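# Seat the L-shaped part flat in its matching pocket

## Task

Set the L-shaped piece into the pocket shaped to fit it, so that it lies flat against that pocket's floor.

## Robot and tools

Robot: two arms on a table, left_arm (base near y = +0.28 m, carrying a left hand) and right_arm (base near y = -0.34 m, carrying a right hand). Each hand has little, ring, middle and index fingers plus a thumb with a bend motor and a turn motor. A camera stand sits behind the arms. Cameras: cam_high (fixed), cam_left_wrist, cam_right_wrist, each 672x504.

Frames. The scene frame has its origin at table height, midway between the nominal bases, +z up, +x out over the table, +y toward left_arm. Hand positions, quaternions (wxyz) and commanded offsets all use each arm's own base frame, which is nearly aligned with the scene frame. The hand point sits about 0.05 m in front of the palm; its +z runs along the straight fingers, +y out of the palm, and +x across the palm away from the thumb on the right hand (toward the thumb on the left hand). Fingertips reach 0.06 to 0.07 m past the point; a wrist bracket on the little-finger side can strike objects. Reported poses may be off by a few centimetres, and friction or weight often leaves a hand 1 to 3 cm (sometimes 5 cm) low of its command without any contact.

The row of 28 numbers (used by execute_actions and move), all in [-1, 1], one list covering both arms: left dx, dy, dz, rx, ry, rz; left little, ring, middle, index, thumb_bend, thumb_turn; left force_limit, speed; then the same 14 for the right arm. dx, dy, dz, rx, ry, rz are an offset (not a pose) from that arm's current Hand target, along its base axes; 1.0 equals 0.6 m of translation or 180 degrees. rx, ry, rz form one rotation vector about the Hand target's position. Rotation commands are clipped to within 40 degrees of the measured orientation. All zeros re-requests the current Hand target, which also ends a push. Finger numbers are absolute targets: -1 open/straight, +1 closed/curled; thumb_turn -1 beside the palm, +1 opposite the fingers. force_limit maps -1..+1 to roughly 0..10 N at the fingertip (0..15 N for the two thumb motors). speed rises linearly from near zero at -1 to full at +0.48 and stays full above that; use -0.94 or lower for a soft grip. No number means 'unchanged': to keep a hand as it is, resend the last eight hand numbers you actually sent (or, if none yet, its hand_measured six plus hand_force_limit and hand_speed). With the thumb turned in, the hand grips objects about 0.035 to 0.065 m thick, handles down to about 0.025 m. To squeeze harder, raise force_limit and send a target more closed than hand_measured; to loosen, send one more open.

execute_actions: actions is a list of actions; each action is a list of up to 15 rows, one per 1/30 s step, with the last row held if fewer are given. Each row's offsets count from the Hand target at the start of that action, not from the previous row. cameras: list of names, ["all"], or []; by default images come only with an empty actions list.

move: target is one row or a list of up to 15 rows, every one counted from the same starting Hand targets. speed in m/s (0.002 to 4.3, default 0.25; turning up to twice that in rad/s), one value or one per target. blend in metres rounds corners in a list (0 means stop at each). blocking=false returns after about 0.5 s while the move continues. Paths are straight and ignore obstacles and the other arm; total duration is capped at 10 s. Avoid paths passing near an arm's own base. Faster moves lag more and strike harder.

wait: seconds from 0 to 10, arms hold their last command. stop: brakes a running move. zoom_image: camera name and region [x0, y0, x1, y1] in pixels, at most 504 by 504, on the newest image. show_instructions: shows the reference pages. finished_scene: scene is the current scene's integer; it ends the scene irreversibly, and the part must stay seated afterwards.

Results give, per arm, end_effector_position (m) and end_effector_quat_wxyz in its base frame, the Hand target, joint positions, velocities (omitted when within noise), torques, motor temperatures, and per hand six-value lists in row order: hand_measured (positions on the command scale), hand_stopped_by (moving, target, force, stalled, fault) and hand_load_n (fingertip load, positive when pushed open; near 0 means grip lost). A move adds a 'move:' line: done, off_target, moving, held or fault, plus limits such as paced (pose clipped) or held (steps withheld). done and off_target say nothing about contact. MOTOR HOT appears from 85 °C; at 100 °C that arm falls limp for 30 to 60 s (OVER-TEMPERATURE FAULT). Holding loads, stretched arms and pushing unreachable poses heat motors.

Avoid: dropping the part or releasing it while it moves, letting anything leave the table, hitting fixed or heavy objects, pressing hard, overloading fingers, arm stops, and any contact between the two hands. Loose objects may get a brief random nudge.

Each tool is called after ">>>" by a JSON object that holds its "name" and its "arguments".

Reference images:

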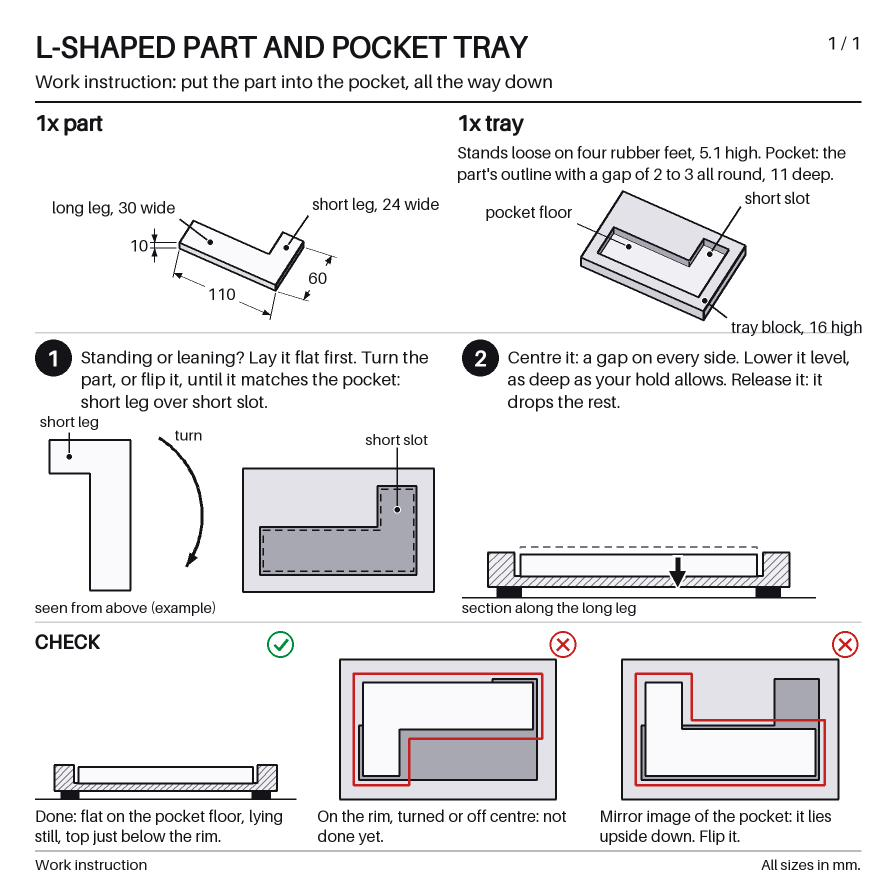

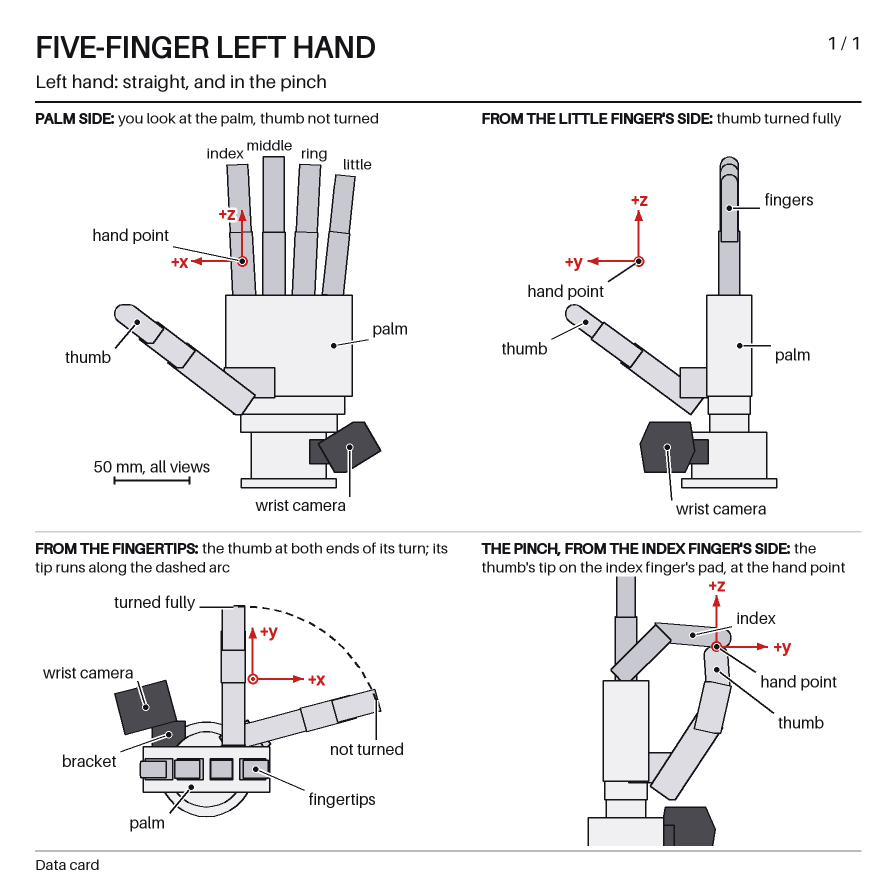

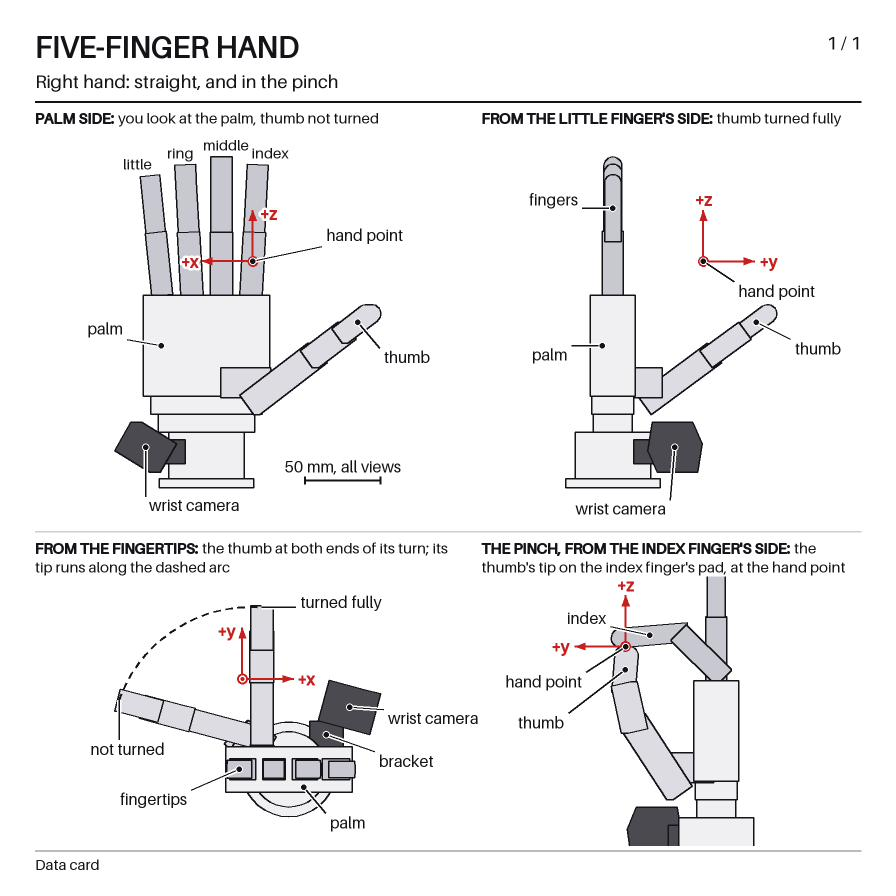

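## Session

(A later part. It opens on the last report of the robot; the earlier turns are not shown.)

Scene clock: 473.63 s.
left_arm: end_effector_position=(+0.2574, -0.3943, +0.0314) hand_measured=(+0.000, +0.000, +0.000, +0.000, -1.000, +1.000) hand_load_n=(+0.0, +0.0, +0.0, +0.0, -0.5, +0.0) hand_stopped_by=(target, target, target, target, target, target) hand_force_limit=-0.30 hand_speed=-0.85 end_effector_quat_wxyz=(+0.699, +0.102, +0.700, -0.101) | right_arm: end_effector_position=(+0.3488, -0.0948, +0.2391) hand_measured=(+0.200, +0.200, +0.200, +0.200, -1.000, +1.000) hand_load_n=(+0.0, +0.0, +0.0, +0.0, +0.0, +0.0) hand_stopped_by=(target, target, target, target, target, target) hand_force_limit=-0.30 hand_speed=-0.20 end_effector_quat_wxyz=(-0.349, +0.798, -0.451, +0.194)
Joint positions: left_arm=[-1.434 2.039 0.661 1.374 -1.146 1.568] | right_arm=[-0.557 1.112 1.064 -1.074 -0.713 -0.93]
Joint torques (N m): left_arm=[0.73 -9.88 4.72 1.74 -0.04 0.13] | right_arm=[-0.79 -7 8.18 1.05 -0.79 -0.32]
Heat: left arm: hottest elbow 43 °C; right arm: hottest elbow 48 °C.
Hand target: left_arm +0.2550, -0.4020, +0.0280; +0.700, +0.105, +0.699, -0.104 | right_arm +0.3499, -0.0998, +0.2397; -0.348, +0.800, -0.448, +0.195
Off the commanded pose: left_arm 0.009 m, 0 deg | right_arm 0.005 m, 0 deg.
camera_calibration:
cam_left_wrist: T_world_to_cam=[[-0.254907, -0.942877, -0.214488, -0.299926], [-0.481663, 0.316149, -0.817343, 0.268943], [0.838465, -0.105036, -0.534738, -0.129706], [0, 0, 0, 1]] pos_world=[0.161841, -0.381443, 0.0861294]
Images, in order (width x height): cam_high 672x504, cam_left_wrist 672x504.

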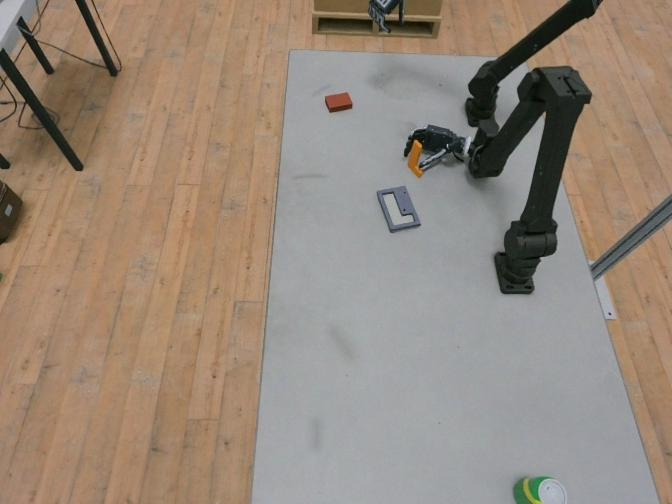

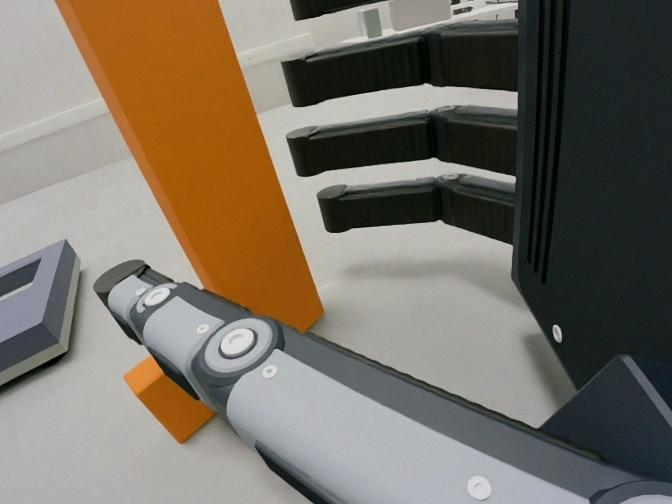

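>>> {"name": "move", "arguments": {"target": [[-0.115,-0.0667,0.0067,0,0,0,-1,-1,-1,-1,-1,1,-0.3,-0.7,0,0,0,0,0,0,0.0,0.0,0.0,0.0,-1,1,-0.3,-0.5],[-0.115,-0.0667,0.2867,0,0,0,-1,-1,-1,-1,-1,1,-0.3,-0.7,0,0,0,0,0,0,0.0,0.0,0.0,0.0,-1,1,-0.3,-0.5],[0.075,0.5033,0.42,-0.25,0.433,0,-1,-1,-1,-1,-1,1,-0.3,-0.7,0,0,0,0,0,0,0.0,0.0,0.0,0.0,-1,1,-0.3,-0.5],[0.075,0.5033,0.42,-0.25,0.433,0,-1,-1,-1,-1,-1,1,-0.3,-0.7,-0.126,0.6368,-0.0662,0,0,0.0033,0.0,0.0,0.0,0.0,-1,1,-0.3,-0.5]], "speed": [0.06, 0.15, 0.3, 0.25], "blend": [0.02, 0.02, 0.02, 0], "cameras": ["cam_high", "cam_right_wrist"]}}

>>> {"name": "zoom_image", "arguments": {"camera": "cam_high", "region": [370, 70, 490, 220]}}

Scene clock: 558.13 s.
left_arm: end_effector_position=(+0.2831, -0.1024, +0.2545) hand_measured=(-1.000, -1.000, -1.000, -1.000, -1.000, +1.000) hand_load_n=(+0.0, +0.0, +0.0, +0.0, +0.0, +0.0) hand_stopped_by=(target, target, target, target, target, target) hand_force_limit=-0.30 hand_speed=-0.70 end_effector_quat_wxyz=(+0.080, -0.247, +0.888, -0.380) | right_arm: end_effector_position=(+0.2653, +0.2678, +0.1796) hand_measured=(+0.000, +0.000, +0.000, +0.000, -1.000, +1.000) hand_load_n=(+0.0, +0.0, +0.0, +0.0, +0.0, +0.0) hand_stopped_by=(target, target, target, target, target, target) hand_force_limit=-0.30 hand_speed=-0.50 end_effector_quat_wxyz=(-0.327, +0.813, -0.443, +0.190)
Joint positions: left_arm=[0.004 0.947 1.003 -1.189 0.689 0.872] | right_arm=[0.771 0.937 0.776 -0.648 0.158 0.134]
Joint torques (N m): left_arm=[1.9 -3.31 16.43 0.75 0.51 0.15] | right_arm=[0.79 -5.25 10.62 2.3 0.25 0.05]
Motor temperatures (°C): left_arm=[33 29 43 29 30 24] | right_arm=[30 33 50 29 27 28]
Heat: left arm: hottest elbow 43 °C; right arm: hottest elbow 50 °C.
Hand target: left_arm +0.3001, -0.0999, +0.2800; +0.103, -0.237, +0.886, -0.385 | right_arm +0.2743, +0.2823, +0.2000; -0.349, +0.802, -0.444, +0.194
Off the commanded pose: left_arm 0.031 m, 3 deg | right_arm 0.027 m, 3 deg.
move: off_target (left_arm, right_arm); blend cut to 0 m at target 1
camera_calibration:
cam_right_wrist: T_world_to_cam=[[-0.479936, -0.577364, -0.66054, 0.398843], [-0.863344, 0.444605, 0.238669, 0.0672389], [0.155881, 0.684819, -0.711846, 0.0209956], [0, 0, 0, 1]] pos_world=[0.246196, 0.186005, 0.262349]
Images, in order (width x height): cam_high 672x504, cam_right_wrist 672x504.

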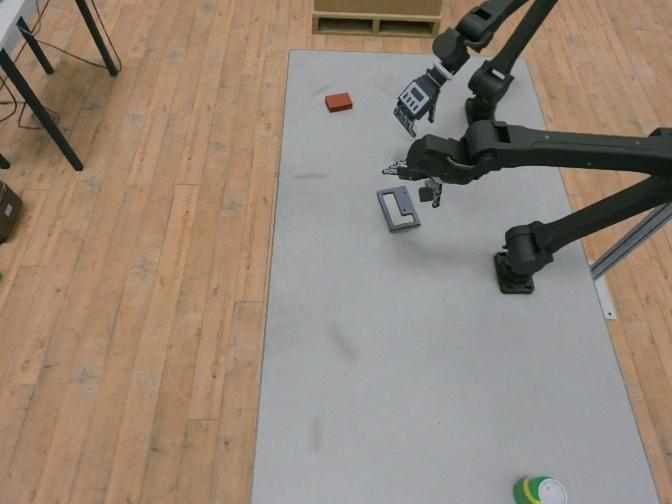

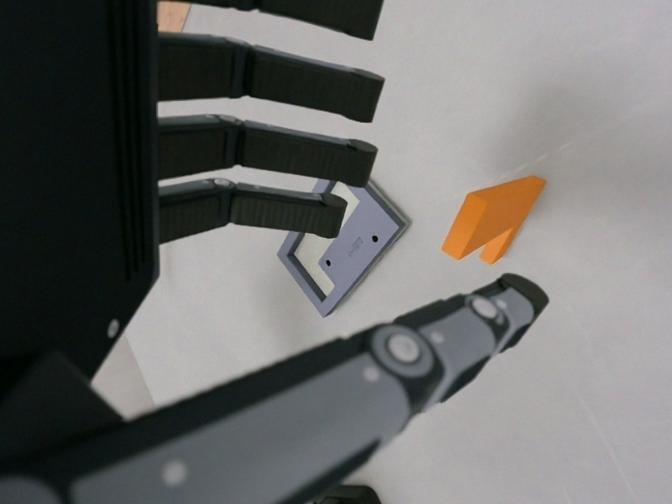

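Scaled by 3.360 from the camera's 672x504 image, which has a finer 960x720 frame.

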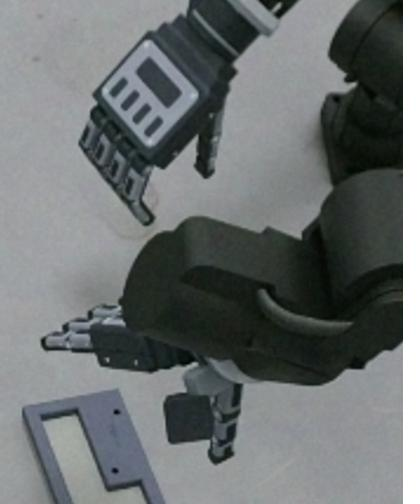

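>>> {"name": "zoom_image", "arguments": {"camera": "cam_right_wrist", "region": [380, 140, 580, 290]}}

Scaled by 2.520 from the camera's 672x504 image, which has a finer 960x720 frame.

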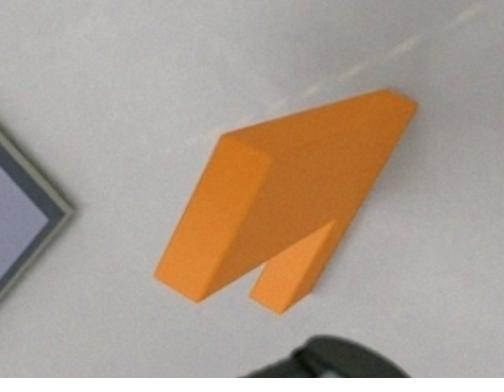

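>>> {"name": "move", "arguments": {"target": [0,0,0,0,0,0,-1,-1,-1,-1,-1,1,-0.3,-0.7,-0.0257,0.0013,-0.1267,0,0,0,0.0,0.0,0.0,0.0,-1,1,-0.3,-0.5], "speed": 0.1, "cameras": ["cam_right_wrist"]}}

Scene clock: 589.77 s.
left_arm: end_effector_position=(+0.2831, -0.1024, +0.2545) hand_measured=(-1.000, -1.000, -1.000, -1.000, -1.000, +1.000) hand_load_n=(+0.0, +0.0, +0.0, +0.0, +0.0, +0.0) hand_stopped_by=(target, target, target, target, target, target) hand_force_limit=-0.30 hand_speed=-0.70 end_effector_quat_wxyz=(+0.080, -0.247, +0.888, -0.380) | right_arm: end_effector_position=(+0.2611, +0.2784, +0.1278) hand_measured=(+0.000, +0.000, +0.000, +0.000, -1.000, +1.000) hand_load_n=(+0.0, +0.0, +0.0, +0.0, -0.5, +0.0) hand_stopped_by=(target, target, target, target, target, target) hand_force_limit=-0.30 hand_speed=-0.50 end_effector_quat_wxyz=(-0.346, +0.804, -0.441, +0.197)
Joint positions: left_arm=[0.004 0.947 1.003 -1.189 0.689 0.872] | right_arm=[0.811 0.966 0.634 -0.436 0.189 0.163]
Joint torques (N m): left_arm=[1.9 -3.31 16.42 0.75 0.51 0.15] | right_arm=[0.91 -4.84 7.1 2.52 0.26 0.01]
Motor temperatures (°C): left_arm=[33 27 55 29 30 24] | right_arm=[30 33 49 29 27 28]
Heat: left arm: hottest elbow 55 °C; right arm: hottest elbow 49 °C.
Hand target: left_arm +0.3001, -0.0999, +0.2800; +0.103, -0.237, +0.886, -0.385 | right_arm +0.2589, +0.2830, +0.1239; -0.349, +0.802, -0.444, +0.194
Off the commanded pose: left_arm 0.031 m, 3 deg | right_arm 0.006 m, 1 deg.
move: off_target (left_arm)
camera_calibration:
cam_right_wrist: T_world_to_cam=[[-0.458785, -0.55483, -0.694032, 0.361231], [-0.869939, 0.439493, 0.223723, 0.0764031], [0.180894, 0.706406, -0.684301, -0.0385551], [0, 0, 0, 1]] pos_world=[0.239167, 0.194079, 0.207229]
Images, in order (width x height): cam_right_wrist 672x504.

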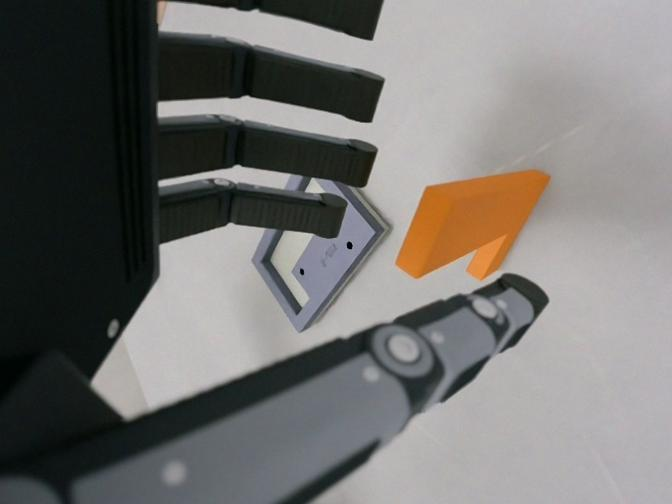

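>>> {"name": "move", "arguments": {"target": [[0,0,0,0,0,0,-1,-1,-1,-1,-1,1,-0.3,-0.7,0,0,-0.0367,0,0,0,0.0,0.0,0.0,0.0,-1,1,-0.3,-0.8],[0,0,0,0,0,0,-1,-1,-1,-1,-1,1,-0.3,-0.7,0,0,-0.0368,0,0,0,0.0,0.0,0.0,0.0,-0.7,1,-0.3,-0.8]], "speed": 0.05, "cameras": ["cam_right_wrist"]}}

Scene clock: 607.60 s.
left_arm: end_effector_position=(+0.2831, -0.1024, +0.2545) hand_measured=(-1.000, -1.000, -1.000, -1.000, -1.000, +1.000) hand_load_n=(+0.0, +0.0, +0.0, +0.0, +0.0, +0.0) hand_stopped_by=(target, target, target, target, target, target) hand_force_limit=-0.30 hand_speed=-0.70 end_effector_quat_wxyz=(+0.080, -0.247, +0.888, -0.380) | right_arm: end_effector_position=(+0.2616, +0.2788, +0.1063) hand_measured=(+0.000, +0.000, +0.000, +0.000, -0.700, +1.000) hand_load_n=(+0.0, +0.0, +0.0, +0.0, +0.5, +0.0) hand_stopped_by=(target, target, target, target, target, target) hand_force_limit=-0.30 hand_speed=-0.80 end_effector_quat_wxyz=(-0.347, +0.804, -0.441, +0.198)
Joint positions: left_arm=[0.004 0.947 1.003 -1.189 0.689 0.872] | right_arm=[0.811 0.996 0.59 -0.36 0.189 0.164]
Joint torques (N m): left_arm=[1.85 -3.31 16.43 0.76 0.5 0.15] | right_arm=[0.73 -5.25 6.89 2.4 0.26 0.01]
Motor temperatures (°C): left_arm=[32 27 59 29 30 24] | right_arm=[30 33 49 29 27 28]
Heat: left arm: hottest elbow 59 °C; right arm: hottest elbow 49 °C.
Hand target: left_arm +0.3001, -0.0999, +0.2800; +0.103, -0.237, +0.886, -0.385 | right_arm +0.2590, +0.2830, +0.1019; -0.349, +0.802, -0.444, +0.194
Off the commanded pose: left_arm 0.031 m, 3 deg | right_arm 0.007 m, 1 deg.
move: off_target (left_arm)
camera_calibration:
cam_right_wrist: T_world_to_cam=[[-0.458331, -0.553787, -0.695164, 0.346473], [-0.869949, 0.439689, 0.2233, 0.0814723], [0.181995, 0.707102, -0.683289, -0.054346], [0, 0, 0, 1]] pos_world=[0.239566, 0.194478, 0.185529]
Images, in order (width x height): cam_right_wrist 672x504.

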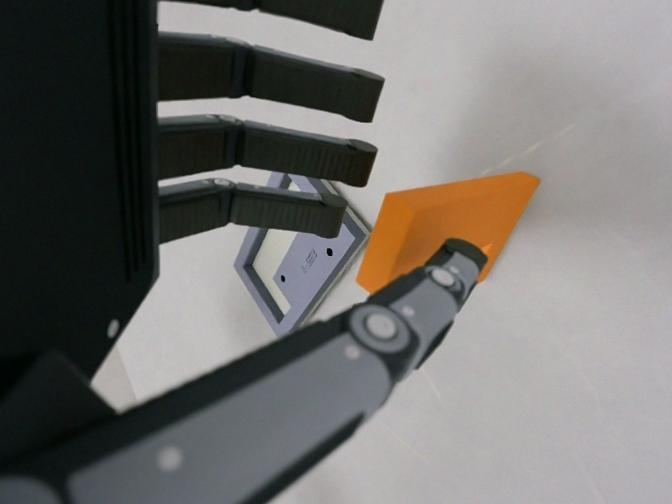

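>>> {"name": "move", "arguments": {"target": [-0.083,0.133,-0.133,0,0,0,-1,-1,-1,-1,-1,1,-0.3,-0.7,-0.0497,-0.0305,0,0,0,0,0.0,0.0,0.0,0.0,-0.7,1,-0.3,-0.8], "speed": 0.05, "cameras": ["cam_right_wrist"]}}

Scene clock: 621.80 s.
left_arm: end_effector_position=(+0.2548, -0.0204, +0.2029) hand_measured=(-1.000, -1.000, -1.000, -1.000, -1.000, +1.000) hand_load_n=(+0.0, +0.0, +0.0, +0.0, +0.0, +0.0) hand_stopped_by=(target, target, target, target, target, target) hand_force_limit=-0.30 hand_speed=-0.70 end_effector_quat_wxyz=(+0.105, -0.236, +0.886, -0.385) | right_arm: end_effector_position=(+0.2349, +0.2646, +0.1039) hand_measured=(+0.000, +0.000, +0.000, +0.000, -0.700, +1.000) hand_load_n=(+0.5, +0.0, +0.0, +0.0, +0.0, +0.0) hand_stopped_by=(target, target, target, target, target, target) hand_force_limit=-0.30 hand_speed=-0.80 end_effector_quat_wxyz=(-0.349, +0.803, -0.441, +0.198)
Joint positions: left_arm=[0.344 0.928 0.87 -1.32 0.802 1.311] | right_arm=[0.849 0.894 0.528 -0.4 0.216 0.191]
Joint torques (N m): left_arm=[1.9 -4.31 9.07 0.34 0.61 0.16] | right_arm=[1.03 -5.36 6.86 1.63 0.28 0.04]
Motor temperatures (°C): left_arm=[32 27 60 29 30 24] | right_arm=[30 33 48 29 27 28]
Heat: left arm: hottest elbow 60 °C; right arm: hottest elbow 48 °C.
Hand target: left_arm +0.2502, -0.0200, +0.2002; +0.103, -0.237, +0.886, -0.385 | right_arm +0.2291, +0.2647, +0.1020; -0.349, +0.802, -0.444, +0.194
Off the commanded pose: left_arm 0.005 m, 0 deg | right_arm 0.006 m, 1 deg.
move: done
camera_calibration:
cam_right_wrist: T_world_to_cam=[[-0.455947, -0.551177, -0.698796, 0.323819], [-0.870776, 0.438602, 0.222211, 0.0655761], [0.184015, 0.709811, -0.679931, -0.0424828], [0, 0, 0, 1]] pos_world=[0.212564, 0.179875, 0.182826]
Images, in order (width x height): cam_right_wrist 672x504.

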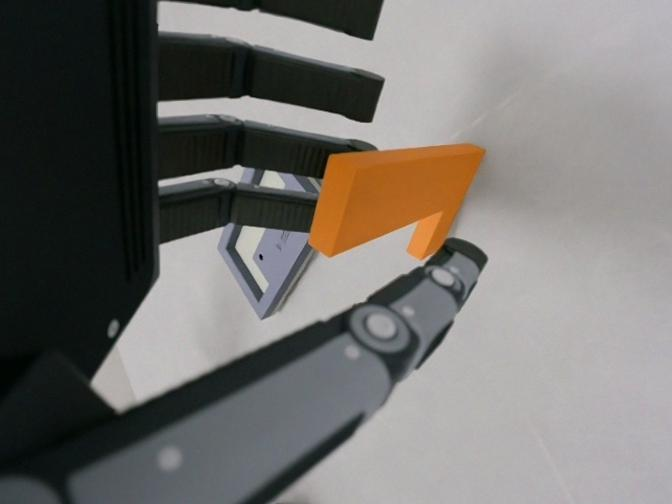

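>>> {"name": "move", "arguments": {"target": [0,0,0,0,0,0,-1,-1,-1,-1,-1,1,-0.3,-0.7,-0.0284,-0.0174,0,0,0,0,0.0,0.0,0.0,0.0,-0.7,1,-0.3,-0.8], "speed": 0.05, "cameras": ["cam_right_wrist"]}}

Scene clock: 627.63 s.
left_arm: end_effector_position=(+0.2548, -0.0204, +0.2029) hand_measured=(-1.000, -1.000, -1.000, -1.000, -1.000, +1.000) hand_load_n=(+0.0, +0.0, +0.0, +0.0, +0.0, +0.0) hand_stopped_by=(target, target, target, target, target, target) hand_force_limit=-0.30 hand_speed=-0.70 end_effector_quat_wxyz=(+0.105, -0.236, +0.886, -0.384) | right_arm: end_effector_position=(+0.2176, +0.2543, +0.1041) hand_measured=(+0.000, +0.000, +0.000, +0.000, -0.700, +1.000) hand_load_n=(+0.0, +0.0, +0.0, +0.0, +0.0, +0.0) hand_stopped_by=(target, target, target, target, target, target) hand_force_limit=-0.30 hand_speed=-0.80 end_effector_quat_wxyz=(-0.349, +0.803, -0.441, +0.198)
Joint positions: left_arm=[0.344 0.928 0.87 -1.32 0.802 1.312] | right_arm=[0.876 0.821 0.496 -0.445 0.236 0.21]
Joint torques (N m): left_arm=[1.9 -4.25 9.1 0.32 0.61 0.15] | right_arm=[1.03 -4.42 7.06 1.65 0.32 0.03]
Motor temperatures (°C): left_arm=[32 27 58 29 31 24] | right_arm=[30 33 48 29 27 28]
Heat: left arm: hottest elbow 58 °C; right arm: hottest elbow 48 °C.
Hand target: left_arm +0.2502, -0.0200, +0.2002; +0.103, -0.237, +0.886, -0.385 | right_arm +0.2121, +0.2543, +0.1019; -0.349, +0.802, -0.444, +0.194
Off the commanded pose: left_arm 0.005 m, 0 deg | right_arm 0.006 m, 1 deg.
move: done
camera_calibration:
cam_right_wrist: T_world_to_cam=[[-0.455503, -0.551525, -0.698812, 0.310369], [-0.871027, 0.438287, 0.221847, 0.0551538], [0.183926, 0.709736, -0.680034, -0.0318033], [0, 0, 0, 1]] pos_world=[0.195264, 0.169575, 0.183026]
Images, in order (width x height): cam_right_wrist 672x504.

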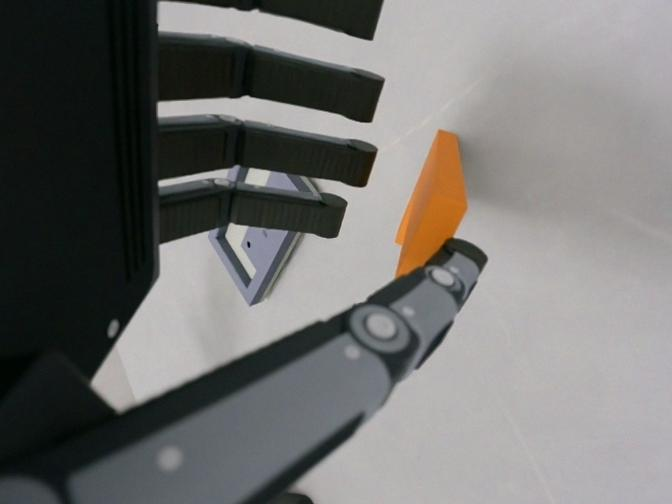

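>>> {"name": "move", "arguments": {"target": [[0,0,0,0,0,0,-1,-1,-1,-1,-1,1,-0.3,-0.7,0,0,-0.025,0,0,0,-1,-1,-1,-1,-0.7,1,-0.3,-0.6],[0,0,0,0,0,0,-1,-1,-1,-1,-1,1,-0.3,-0.7,-0.0256,-0.0157,-0.0483,0,0,0,-1,-1,-1,-1,-0.7,1,-0.3,-0.6]], "speed": 0.04, "blend": [0.005, 0], "cameras": ["cam_right_wrist"]}}

Scene clock: 650.07 s.
left_arm: end_effector_position=(+0.2548, -0.0204, +0.2029) hand_measured=(-1.000, -1.000, -1.000, -1.000, -1.000, +1.000) hand_load_n=(+0.0, +0.0, +0.5, +0.0, +0.5, +0.0) hand_stopped_by=(target, target, target, target, target, target) hand_force_limit=-0.30 hand_speed=-0.70 end_effector_quat_wxyz=(+0.105, -0.236, +0.886, -0.384) | right_arm: end_effector_position=(+0.1986, +0.2409, +0.0718) hand_measured=(-1.000, -1.000, -1.000, -1.000, -0.700, +1.000) hand_load_n=(+0.0, +0.0, +0.0, +0.0, +0.0, +0.0) hand_stopped_by=(target, target, target, target, target, target) hand_force_limit=-0.30 hand_speed=-0.60 end_effector_quat_wxyz=(-0.339, +0.807, -0.442, +0.196)
Joint positions: left_arm=[0.344 0.928 0.87 -1.32 0.802 1.312] | right_arm=[0.904 0.796 0.406 -0.409 0.255 0.231]
Joint torques (N m): left_arm=[1.9 -4.25 9.09 0.34 0.61 0.15] | right_arm=[0.73 -4.01 6.84 2.39 0.32 0.06]
Motor temperatures (°C): left_arm=[32 27 53 29 31 24] | right_arm=[30 32 47 29 26 28]
Heat: left arm: hottest elbow 53 °C; right arm: hottest elbow 47 °C.
Hand target: left_arm +0.2502, -0.0200, +0.2002; +0.103, -0.237, +0.886, -0.385 | right_arm +0.1967, +0.2449, +0.0730; -0.349, +0.802, -0.444, +0.194
Off the commanded pose: left_arm 0.005 m, 0 deg | right_arm 0.004 m, 1 deg.
move: done
camera_calibration:
cam_right_wrist: T_world_to_cam=[[-0.465525, -0.563713, -0.682286, 0.275528], [-0.867817, 0.442066, 0.226872, 0.0497455], [0.173725, 0.697714, -0.694992, -0.0347723], [0, 0, 0, 1]] pos_world=[0.177476, 0.157589, 0.152537]
Images, in order (width x height): cam_right_wrist 672x504.

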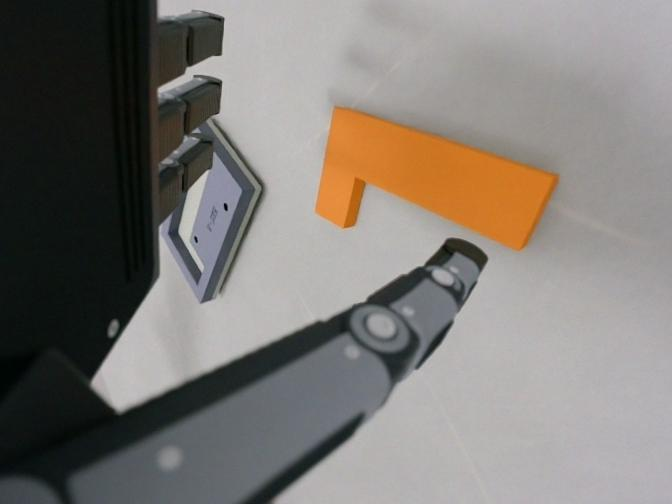

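>>> {"name": "execute_actions", "arguments": {"actions": [], "cameras": ["cam_high", "cam_right_wrist"]}}

>>> {"name": "zoom_image", "arguments": {"camera": "cam_right_wrist", "region": [300, 90, 580, 280]}}

>>> {"name": "zoom_image", "arguments": {"camera": "cam_high", "region": [370, 110, 490, 240]}}

Scene clock: 657.17 s.
left_arm: end_effector_position=(+0.2548, -0.0204, +0.2029) hand_measured=(-1.000, -1.000, -1.000, -1.000, -1.000, +1.000) hand_load_n=(+0.0, +0.0, +0.0, +0.0, +0.0, +0.0) hand_stopped_by=(target, target, target, target, target, target) hand_force_limit=-0.30 hand_speed=-0.70 end_effector_quat_wxyz=(+0.105, -0.236, +0.886, -0.384) | right_arm: end_effector_position=(+0.1986, +0.2410, +0.0718) hand_measured=(-1.000, -1.000, -1.000, -1.000, -0.700, +1.000) hand_load_n=(+0.0, +0.0, +0.0, +0.0, +0.0, +0.0) hand_stopped_by=(target, target, target, target, target, target) hand_force_limit=-0.30 hand_speed=-0.60 end_effector_quat_wxyz=(-0.339, +0.807, -0.442, +0.196)
Joint positions: left_arm=[0.344 0.928 0.87 -1.32 0.802 1.312] | right_arm=[0.904 0.796 0.406 -0.409 0.255 0.231]
Joint velocities: within noise
Joint torques (N m): left_arm=[1.96 -4.25 9.09 0.32 0.61 0.15] | right_arm=[0.85 -3.96 6.86 2.35 0.3 0.02]
Motor temperatures (°C): left_arm=[32 27 52 29 31 24] | right_arm=[30 32 47 29 26 28]
Heat: left arm: hottest elbow 52 °C; right arm: hottest elbow 47 °C.
Hand target: left_arm +0.2502, -0.0200, +0.2002; +0.103, -0.237, +0.886, -0.385 | right_arm +0.1967, +0.2449, +0.0730; -0.349, +0.802, -0.444, +0.194
Off the commanded pose: left_arm 0.005 m, 0 deg | right_arm 0.004 m, 1 deg.
camera_calibration:
cam_right_wrist: T_world_to_cam=[[-0.466022, -0.563108, -0.682446, 0.275533], [-0.867513, 0.442421, 0.227343, 0.0495425], [0.17391, 0.697978, -0.694681, -0.0350333], [0, 0, 0, 1]] pos_world=[0.177476, 0.157689, 0.152437]
Images, in order (width x height): cam_high 672x504, cam_right_wrist 672x504.

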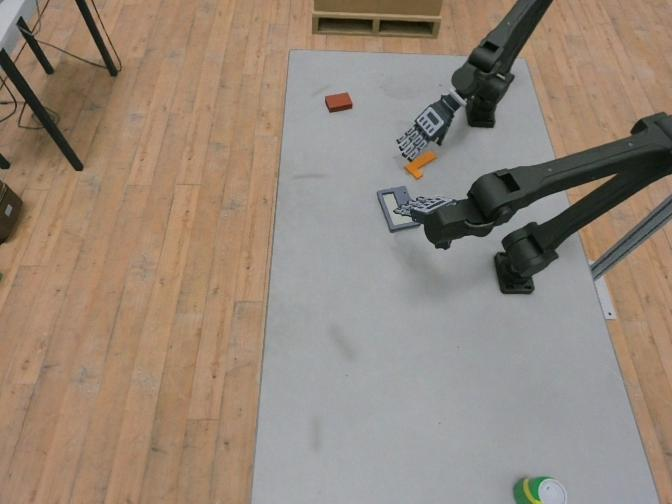

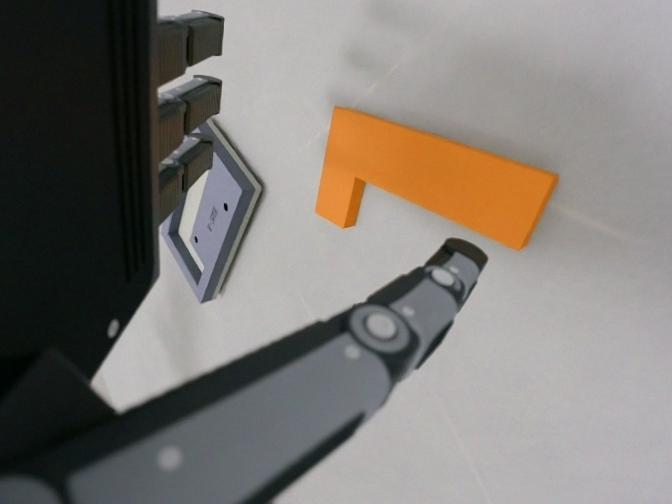

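Scaled by 1.800 from the camera's 672x504 image, which has a finer 960x720 frame.

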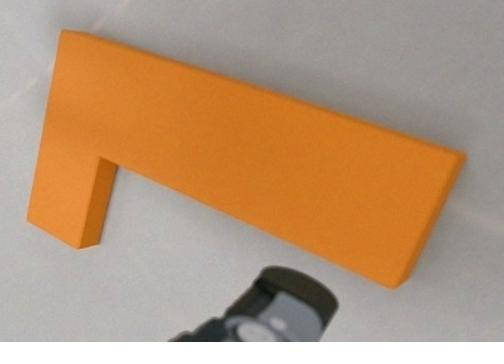

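Scaled by 3.877 from the camera's 672x504 image, which has a finer 960x720 frame.

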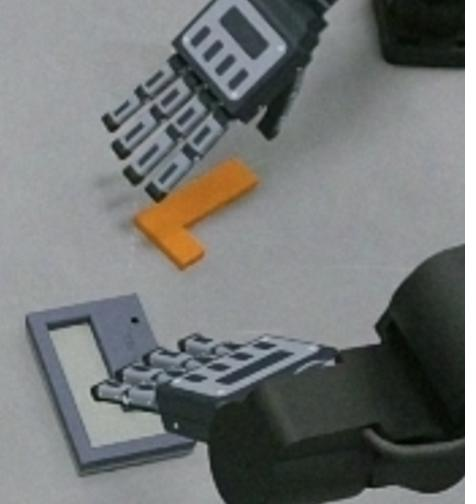

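>>> {"name": "move", "arguments": {"target": [[0,0,0,0,0,0,0.2,0.2,0.2,0.2,-1,1,-0.3,-0.5,0,0,0.2,0,0,0,-1,-1,-1,-1,-1,1,-0.3,-0.6],[-0.0382,-0.678,-0.1,0,0,0.0228,0.2,0.2,0.2,0.2,-1,1,-0.3,-0.5,0.2055,-0.6082,0.245,0,0,0,-1,-1,-1,-1,-1,1,-0.3,-0.6],[-0.0382,-0.678,-0.217,0,0,0.0228,0.2,0.2,0.2,0.2,-1,1,-0.3,-0.5,0.2055,-0.6082,0.245,0,0,0,-1,-1,-1,-1,-1,1,-0.3,-0.6]], "speed": [0.12, 0.25, 0.1], "blend": [0.03, 0.03, 0], "cameras": ["cam_high", "cam_left_wrist"]}}

Scene clock: 697.43 s.
left_arm: end_effector_position=(+0.2324, -0.4274, +0.0821) hand_measured=(+0.200, +0.200, +0.200, +0.200, -1.000, +1.000) hand_load_n=(+0.0, +0.0, +0.0, +0.0, +0.0, +0.0) hand_stopped_by=(target, target, target, target, target, target) hand_force_limit=-0.30 hand_speed=-0.50 end_effector_quat_wxyz=(+0.121, -0.267, +0.874, -0.387) | right_arm: end_effector_position=(+0.3093, -0.1076, +0.2028) hand_measured=(-1.000, -1.000, -1.000, -1.000, -1.000, +1.000) hand_load_n=(+0.0, +0.0, +0.0, +0.0, +0.0, +0.0) hand_stopped_by=(target, target, target, target, target, target) hand_force_limit=-0.30 hand_speed=-0.60 end_effector_quat_wxyz=(-0.352, +0.800, -0.455, +0.175)
Joint positions: left_arm=[-1.02 1.351 0.776 -0.16 -0.036 -0.025] | right_arm=[-0.661 1.098 0.97 -1.128 -0.756 -1.073]
Joint torques (N m): left_arm=[0.73 -7.18 8.36 2.35 -0.13 -0.05] | right_arm=[-0.79 -6.59 10.92 0.77 -0.89 -0.32]
Heat: left arm: hottest elbow 49 °C; right arm: hottest elbow 47 °C.
Hand target: left_arm +0.2272, -0.4270, +0.0701; +0.117, -0.269, +0.877, -0.381 | right_arm +0.3200, -0.1201, +0.2200; -0.349, +0.802, -0.444, +0.194
Off the commanded pose: left_arm 0.013 m, 1 deg | right_arm 0.024 m, 3 deg.
move: off_target (left_arm, right_arm); blend cut to 0 m at target 1
camera_calibration:
cam_left_wrist: T_world_to_cam=[[0.196563, -0.678987, 0.707347, -0.394372], [-0.96997, -0.0292556, 0.24146, 0.18786], [-0.143254, -0.733567, -0.664347, -0.114973], [0, 0, 0, 1]] pos_world=[0.243267, -0.346618, 0.157215]
Images, in order (width x height): cam_high 672x504, cam_left_wrist 672x504.

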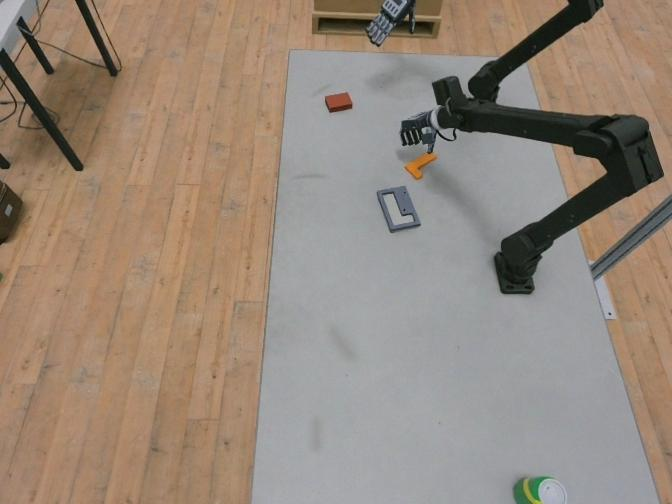

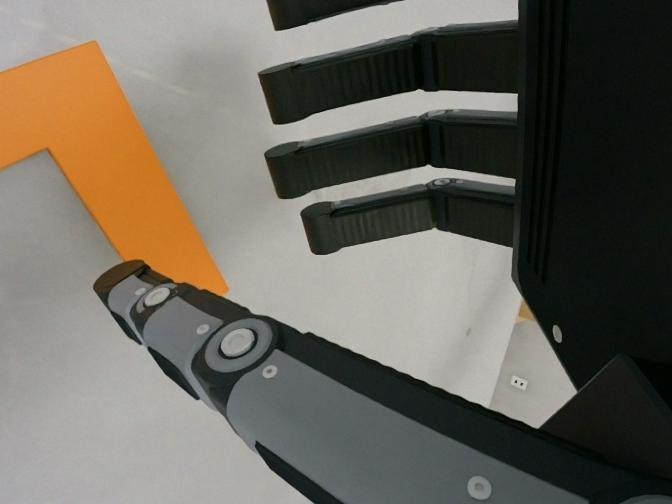

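>>> {"name": "move", "arguments": {"target": [0.002,0.0045,-0.059,0,0,0.0155,0.2,0.2,0.2,0.2,-1,1,-0.3,-0.5,0,0,0,0,0,0,-1,-1,-1,-1,-1,1,-0.3,-0.6], "speed": 0.06, "cameras": ["cam_left_wrist"]}}

Scene clock: 715.93 s.
left_arm: end_effector_position=(+0.2337, -0.4241, +0.0448) hand_measured=(+0.200, +0.200, +0.200, +0.200, -1.000, +1.000) hand_load_n=(+0.0, +0.0, +0.0, +0.0, +0.0, +0.0) hand_stopped_by=(target, target, target, target, target, target) hand_force_limit=-0.30 hand_speed=-0.50 end_effector_quat_wxyz=(+0.130, -0.288, +0.868, -0.383) | right_arm: end_effector_position=(+0.3093, -0.1076, +0.2028) hand_measured=(-1.000, -1.000, -1.000, -1.000, -1.000, +1.000) hand_load_n=(+0.0, +0.0, +0.0, +0.0, +0.0, +0.0) hand_stopped_by=(target, target, target, target, target, target) hand_force_limit=-0.30 hand_speed=-0.60 end_effector_quat_wxyz=(-0.352, +0.800, -0.455, +0.175)
Joint positions: left_arm=[-1.026 1.416 0.72 -0.045 -0.077 -0.062] | right_arm=[-0.661 1.098 0.97 -1.128 -0.756 -1.073]
Joint torques (N m): left_arm=[0.62 -7.41 7.94 2.37 -0.15 -0.05] | right_arm=[-0.85 -6.59 10.89 0.88 -0.89 -0.3]
Motor temperatures (°C): left_arm=[32 27 47 29 31 24] | right_arm=[30 32 52 29 27 28]
Heat: left arm: hottest elbow 47 °C; right arm: hottest elbow 52 °C.
Hand target: left_arm +0.2284, -0.4242, +0.0346; +0.126, -0.290, +0.870, -0.378 | right_arm +0.3200, -0.1201, +0.2200; -0.349, +0.802, -0.444, +0.194
Off the commanded pose: left_arm 0.011 m, 1 deg | right_arm 0.024 m, 3 deg.
move: off_target (left_arm, right_arm)
camera_calibration:
cam_left_wrist: T_world_to_cam=[[0.231024, -0.670395, 0.705123, -0.370287], [-0.966912, -0.0775967, 0.243021, 0.176965], [-0.108205, -0.737936, -0.66614, -0.147086], [0, 0, 0, 1]] pos_world=[0.240739, -0.343047, 0.120112]
Images, in order (width x height): cam_left_wrist 672x504.

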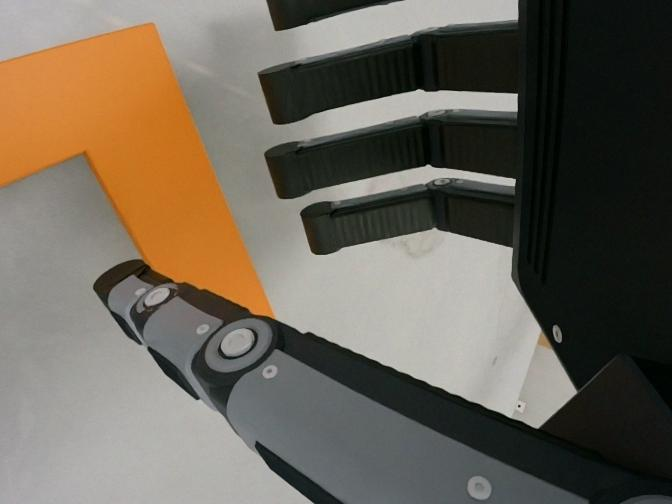

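>>> {"name": "move", "arguments": {"target": [0,0.002,-0.0338,0,0,0,0.2,0.2,0.2,0.2,-1,1,-0.3,-0.5,0,0,0,0,0,0,-1,-1,-1,-1,-1,1,-0.3,-0.6], "speed": 0.05, "cameras": ["cam_left_wrist"]}}

Scene clock: 723.57 s.
left_arm: end_effector_position=(+0.2334, -0.4236, +0.0243) hand_measured=(+0.200, +0.200, +0.200, +0.200, -1.000, +1.000) hand_load_n=(+0.0, +0.0, +0.0, +0.0, +0.0, +0.0) hand_stopped_by=(target, target, target, target, target, target) hand_force_limit=-0.30 hand_speed=-0.50 end_effector_quat_wxyz=(+0.130, -0.288, +0.868, -0.383) | right_arm: end_effector_position=(+0.3093, -0.1076, +0.2028) hand_measured=(-1.000, -1.000, -1.000, -1.000, -1.000, +1.000) hand_load_n=(+0.0, +0.0, +0.0, +0.0, +0.0, +0.0) hand_stopped_by=(target, target, target, target, target, target) hand_force_limit=-0.30 hand_speed=-0.60 end_effector_quat_wxyz=(-0.352, +0.800, -0.455, +0.175)
Joint positions: left_arm=[-1.026 1.46 0.695 0.024 -0.077 -0.063] | right_arm=[-0.661 1.098 0.97 -1.128 -0.756 -1.073]
Joint torques (N m): left_arm=[0.73 -7.53 7.51 2.35 -0.11 -0.04] | right_arm=[-0.91 -6.18 10.97 0.85 -0.87 -0.32]
Heat: left arm: hottest elbow 47 °C; right arm: hottest elbow 54 °C.
Hand target: left_arm +0.2284, -0.4229, +0.0143; +0.126, -0.290, +0.870, -0.378 | right_arm +0.3200, -0.1201, +0.2200; -0.349, +0.802, -0.444, +0.194
Off the commanded pose: left_arm 0.011 m, 1 deg | right_arm 0.024 m, 3 deg.
move: off_target (left_arm, right_arm)
camera_calibration:
cam_left_wrist: T_world_to_cam=[[0.231319, -0.67017, 0.70524, -0.355501], [-0.966842, -0.0777331, 0.243258, 0.1816], [-0.108204, -0.738125, -0.66593, -0.160565], [0, 0, 0, 1]] pos_world=[0.240439, -0.342647, 0.0996127]
Images, in order (width x height): cam_left_wrist 672x504.

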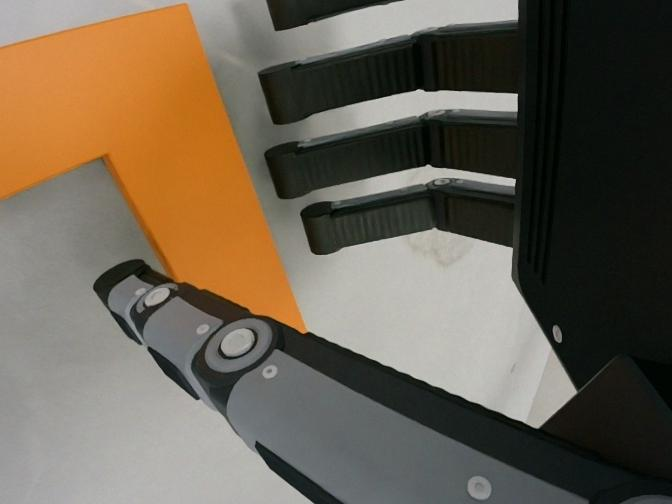

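>>> {"name": "execute_actions", "arguments": {"actions": [[[0,0,0,0,0,0,0.2,0.2,0.2,0.2,-0.3,1,-0.3,-0.92,0,0,0,0,0,0,-1,-1,-1,-1,-1,1,-0.3,-0.6]],[[0,0,0,0,0,0,0.2,0.2,0.2,0.2,-0.3,1,-0.3,-0.92,0,0,0,0,0,0,-1,-1,-1,-1,-1,1,-0.3,-0.6]],[[0,0,0,0,0,0,0.2,0.2,0.2,0.2,-0.3,1,-0.3,-0.92,0,0,0,0,0,0,-1,-1,-1,-1,-1,1,-0.3,-0.6]],[[0,0,0,0,0,0,0.2,0.2,0.24,0.4,-0.3,1,-0.3,-0.92,0,0,0,0,0,0,-1,-1,-1,-1,-1,1,-0.3,-0.6]],[[0,0,0,0,0,0,0.2,0.2,0.24,0.4,-0.3,1,-0.3,-0.92,0,0,0,0,0,0,-1,-1,-1,-1,-1,1,-0.3,-0.6]]], "cameras": ["cam_left_wrist"]}}

Scene clock: 733.83 s.
left_arm: end_effector_position=(+0.2336, -0.4240, +0.0246) hand_measured=(+0.200, +0.200, +0.240, +0.400, -0.752, +1.000) hand_load_n=(+0.0, +0.0, +3.0, +0.0, +4.0, +0.5) hand_stopped_by=(target, target, target, target, force, target) hand_force_limit=-0.30 hand_speed=-0.92 end_effector_quat_wxyz=(+0.131, -0.288, +0.868, -0.384) | right_arm: end_effector_position=(+0.3093, -0.1076, +0.2028) hand_measured=(-1.000, -1.000, -1.000, -1.000, -1.000, +1.000) hand_load_n=(+0.0, +0.0, +0.0, +0.0, +0.0, -0.5) hand_stopped_by=(target, target, target, target, target, target) hand_force_limit=-0.30 hand_speed=-0.60 end_effector_quat_wxyz=(-0.352, +0.800, -0.455, +0.175)
Joint positions: left_arm=[-1.026 1.46 0.695 0.026 -0.077 -0.063] | right_arm=[-0.661 1.098 0.97 -1.128 -0.756 -1.073]
Joint torques (N m): left_arm=[0.79 -7.59 7.53 2.3 -0.11 -0.04] | right_arm=[-0.67 -6.42 10.91 0.88 -0.86 -0.31]
Motor temperatures (°C): left_arm=[32 27 47 29 30 24] | right_arm=[30 32 56 29 27 28]
Heat: left arm: hottest elbow 47 °C; right arm: hottest elbow 56 °C.
Hand target: left_arm +0.2284, -0.4230, +0.0143; +0.126, -0.290, +0.870, -0.378 | right_arm +0.3200, -0.1201, +0.2200; -0.349, +0.802, -0.444, +0.194
Off the commanded pose: left_arm 0.012 m, 1 deg | right_arm 0.024 m, 3 deg.
camera_calibration:
cam_left_wrist: T_world_to_cam=[[0.230641, -0.669052, 0.706523, -0.355385], [-0.967081, -0.07739, 0.242414, 0.181893], [-0.10751, -0.739176, -0.664877, -0.161202], [0, 0, 0, 1]] pos_world=[0.240541, -0.34285, 0.0998145]
Images, in order (width x height): cam_left_wrist 672x504.

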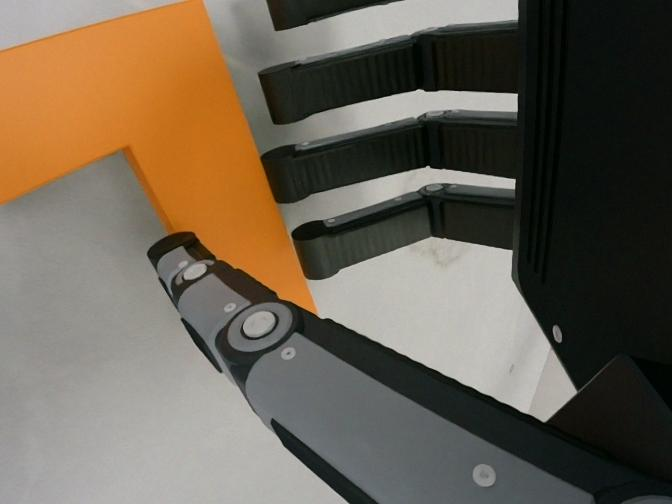

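>>> {"name": "execute_actions", "arguments": {"actions": [[[0,0,0,0,0,0,0.2,0.2,0.24,0.7,-0.3,1,-0.3,-0.92,0,0,0,0,0,0,-1,-1,-1,-1,-1,1,-0.3,-0.6]],[[0,0,0,0,0,0,0.2,0.2,0.24,0.7,-0.3,1,-0.3,-0.92,0,0,0,0,0,0,-1,-1,-1,-1,-1,1,-0.3,-0.6]]], "cameras": ["cam_left_wrist"]}}

Scene clock: 740.33 s.
left_arm: end_effector_position=(+0.2336, -0.4240, +0.0246) hand_measured=(+0.200, +0.200, +0.240, +0.700, -0.752, +1.000) hand_load_n=(+0.0, +0.0, +2.5, +0.0, +3.5, +1.0) hand_stopped_by=(target, target, target, target, force, target) hand_force_limit=-0.30 hand_speed=-0.92 end_effector_quat_wxyz=(+0.131, -0.288, +0.868, -0.384) | right_arm: end_effector_position=(+0.3093, -0.1076, +0.2028) hand_measured=(-1.000, -1.000, -1.000, -1.000, -1.000, +1.000) hand_load_n=(+0.0, +0.0, -0.5, +0.0, +0.0, +0.0) hand_stopped_by=(target, target, target, target, target, target) hand_force_limit=-0.30 hand_speed=-0.60 end_effector_quat_wxyz=(-0.352, +0.800, -0.455, +0.175)
Joint positions: left_arm=[-1.026 1.46 0.695 0.026 -0.077 -0.063] | right_arm=[-0.661 1.098 0.97 -1.128 -0.756 -1.073]
Joint torques (N m): left_arm=[0.85 -7.53 7.53 2.3 -0.11 -0.04] | right_arm=[-0.91 -6.24 10.91 0.85 -0.88 -0.3]
Motor temperatures (°C): left_arm=[32 27 47 29 30 24] | right_arm=[30 32 56 29 27 28]
Heat: left arm: hottest elbow 47 °C; right arm: hottest elbow 56 °C.
Hand target: left_arm +0.2284, -0.4230, +0.0143; +0.126, -0.290, +0.870, -0.378 | right_arm +0.3200, -0.1201, +0.2200; -0.349, +0.802, -0.444, +0.194
Off the commanded pose: left_arm 0.012 m, 1 deg | right_arm 0.024 m, 3 deg.
camera_calibration:
cam_left_wrist: T_world_to_cam=[[0.230641, -0.669052, 0.706523, -0.355385], [-0.967081, -0.07739, 0.242414, 0.181893], [-0.10751, -0.739176, -0.664877, -0.161202], [0, 0, 0, 1]] pos_world=[0.240541, -0.34285, 0.0998145]
Images, in order (width x height): cam_left_wrist 672x504.

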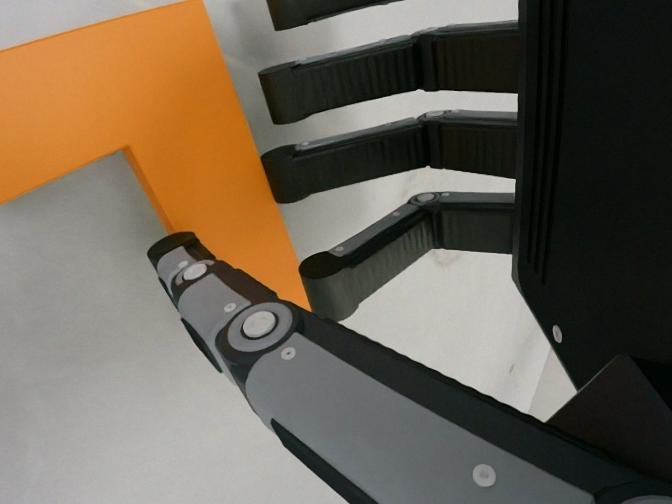

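>>> {"name": "execute_actions", "arguments": {"actions": [[[0,0,0,0,0,0,0.2,0.2,0.2,0.2,-1,1,-0.3,-0.6,0,0,0,0,0,0,-1,-1,-1,-1,-1,1,-0.3,-0.6]],[[0,0,-0.005,0,0,0,0.2,0.2,0.2,0.2,-1,1,-0.3,-0.6,0,0,0,0,0,0,-1,-1,-1,-1,-1,1,-0.3,-0.6]],[[0,0,-0.005,0,0,0,0.2,0.2,0.2,0.2,-0.3,1,-0.3,-0.92,0,0,0,0,0,0,-1,-1,-1,-1,-1,1,-0.3,-0.6]],[[0,0,0,0,0,0,0.2,0.2,0.2,0.2,-0.3,1,-0.3,-0.92,0,0,0,0,0,0,-1,-1,-1,-1,-1,1,-0.3,-0.6]],[[0,0,0,0,0,0,0.2,0.2,0.2,0.2,-0.3,1,-0.3,-0.92,0,0,0,0,0,0,-1,-1,-1,-1,-1,1,-0.3,-0.6]],[[0,0,0,0,0,0,0.2,0.2,0.24,0.4,-0.3,1,-0.3,-0.92,0,0,0,0,0,0,-1,-1,-1,-1,-1,1,-0.3,-0.6]],[[0,0,0,0,0,0,0.2,0.2,0.24,0.4,-0.3,1,-0.3,-0.92,0,0,0,0,0,0,-1,-1,-1,-1,-1,1,-0.3,-0.6]]], "cameras": ["cam_left_wrist"]}}

Scene clock: 764.10 s.
left_arm: end_effector_position=(+0.2350, -0.4264, +0.0214) hand_measured=(+0.200, +0.200, +0.236, +0.400, -0.800, +1.000) hand_load_n=(+0.0, +0.0, +6.0, +0.0, +6.0, +1.0) hand_stopped_by=(target, target, force, target, force, target) hand_force_limit=-0.30 hand_speed=-0.92 end_effector_quat_wxyz=(+0.131, -0.288, +0.866, -0.386) | right_arm: end_effector_position=(+0.3093, -0.1076, +0.2028) hand_measured=(-1.000, -1.000, -1.000, -1.000, -1.000, +1.000) hand_load_n=(+0.0, +0.0, +0.0, +0.0, +0.0, +0.0) hand_stopped_by=(target, target, target, target, target, target) hand_force_limit=-0.30 hand_speed=-0.60 end_effector_quat_wxyz=(-0.352, +0.800, -0.455, +0.175)
Joint positions: left_arm=[-1.026 1.474 0.695 0.045 -0.077 -0.063] | right_arm=[-0.661 1.098 0.97 -1.128 -0.756 -1.073]
Joint torques (N m): left_arm=[0.73 -7.53 6.94 2.37 -0.11 -0.03] | right_arm=[-0.73 -6.53 10.93 0.84 -0.89 -0.3]
Motor temperatures (°C): left_arm=[32 27 46 29 30 24] | right_arm=[30 32 59 29 27 28]
Heat: left arm: hottest elbow 46 °C; right arm: hottest elbow 59 °C.
Hand target: left_arm +0.2284, -0.4229, +0.0083; +0.126, -0.290, +0.870, -0.378 | right_arm +0.3200, -0.1201, +0.2200; -0.349, +0.802, -0.444, +0.194
Off the commanded pose: left_arm 0.015 m, 1 deg | right_arm 0.024 m, 3 deg.
camera_calibration:
cam_left_wrist: T_world_to_cam=[[0.229062, -0.665636, 0.710253, -0.353266], [-0.967667, -0.0765546, 0.240335, 0.184404], [-0.105602, -0.74234, -0.661649, -0.16681], [0, 0, 0, 1]] pos_world=[0.241746, -0.344859, 0.0962202]
Images, in order (width x height): cam_left_wrist 672x504.

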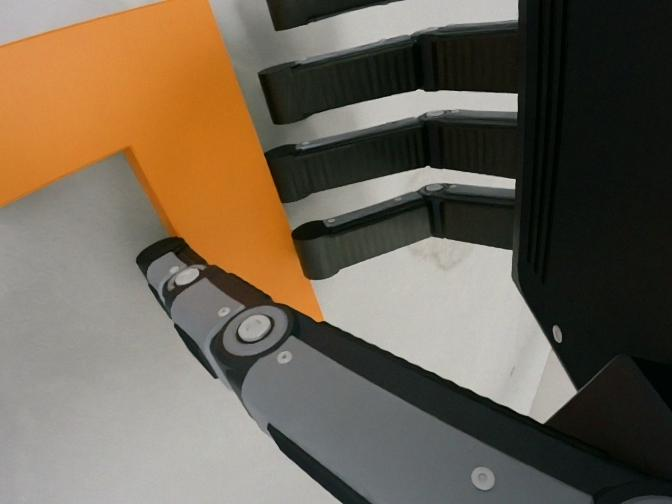

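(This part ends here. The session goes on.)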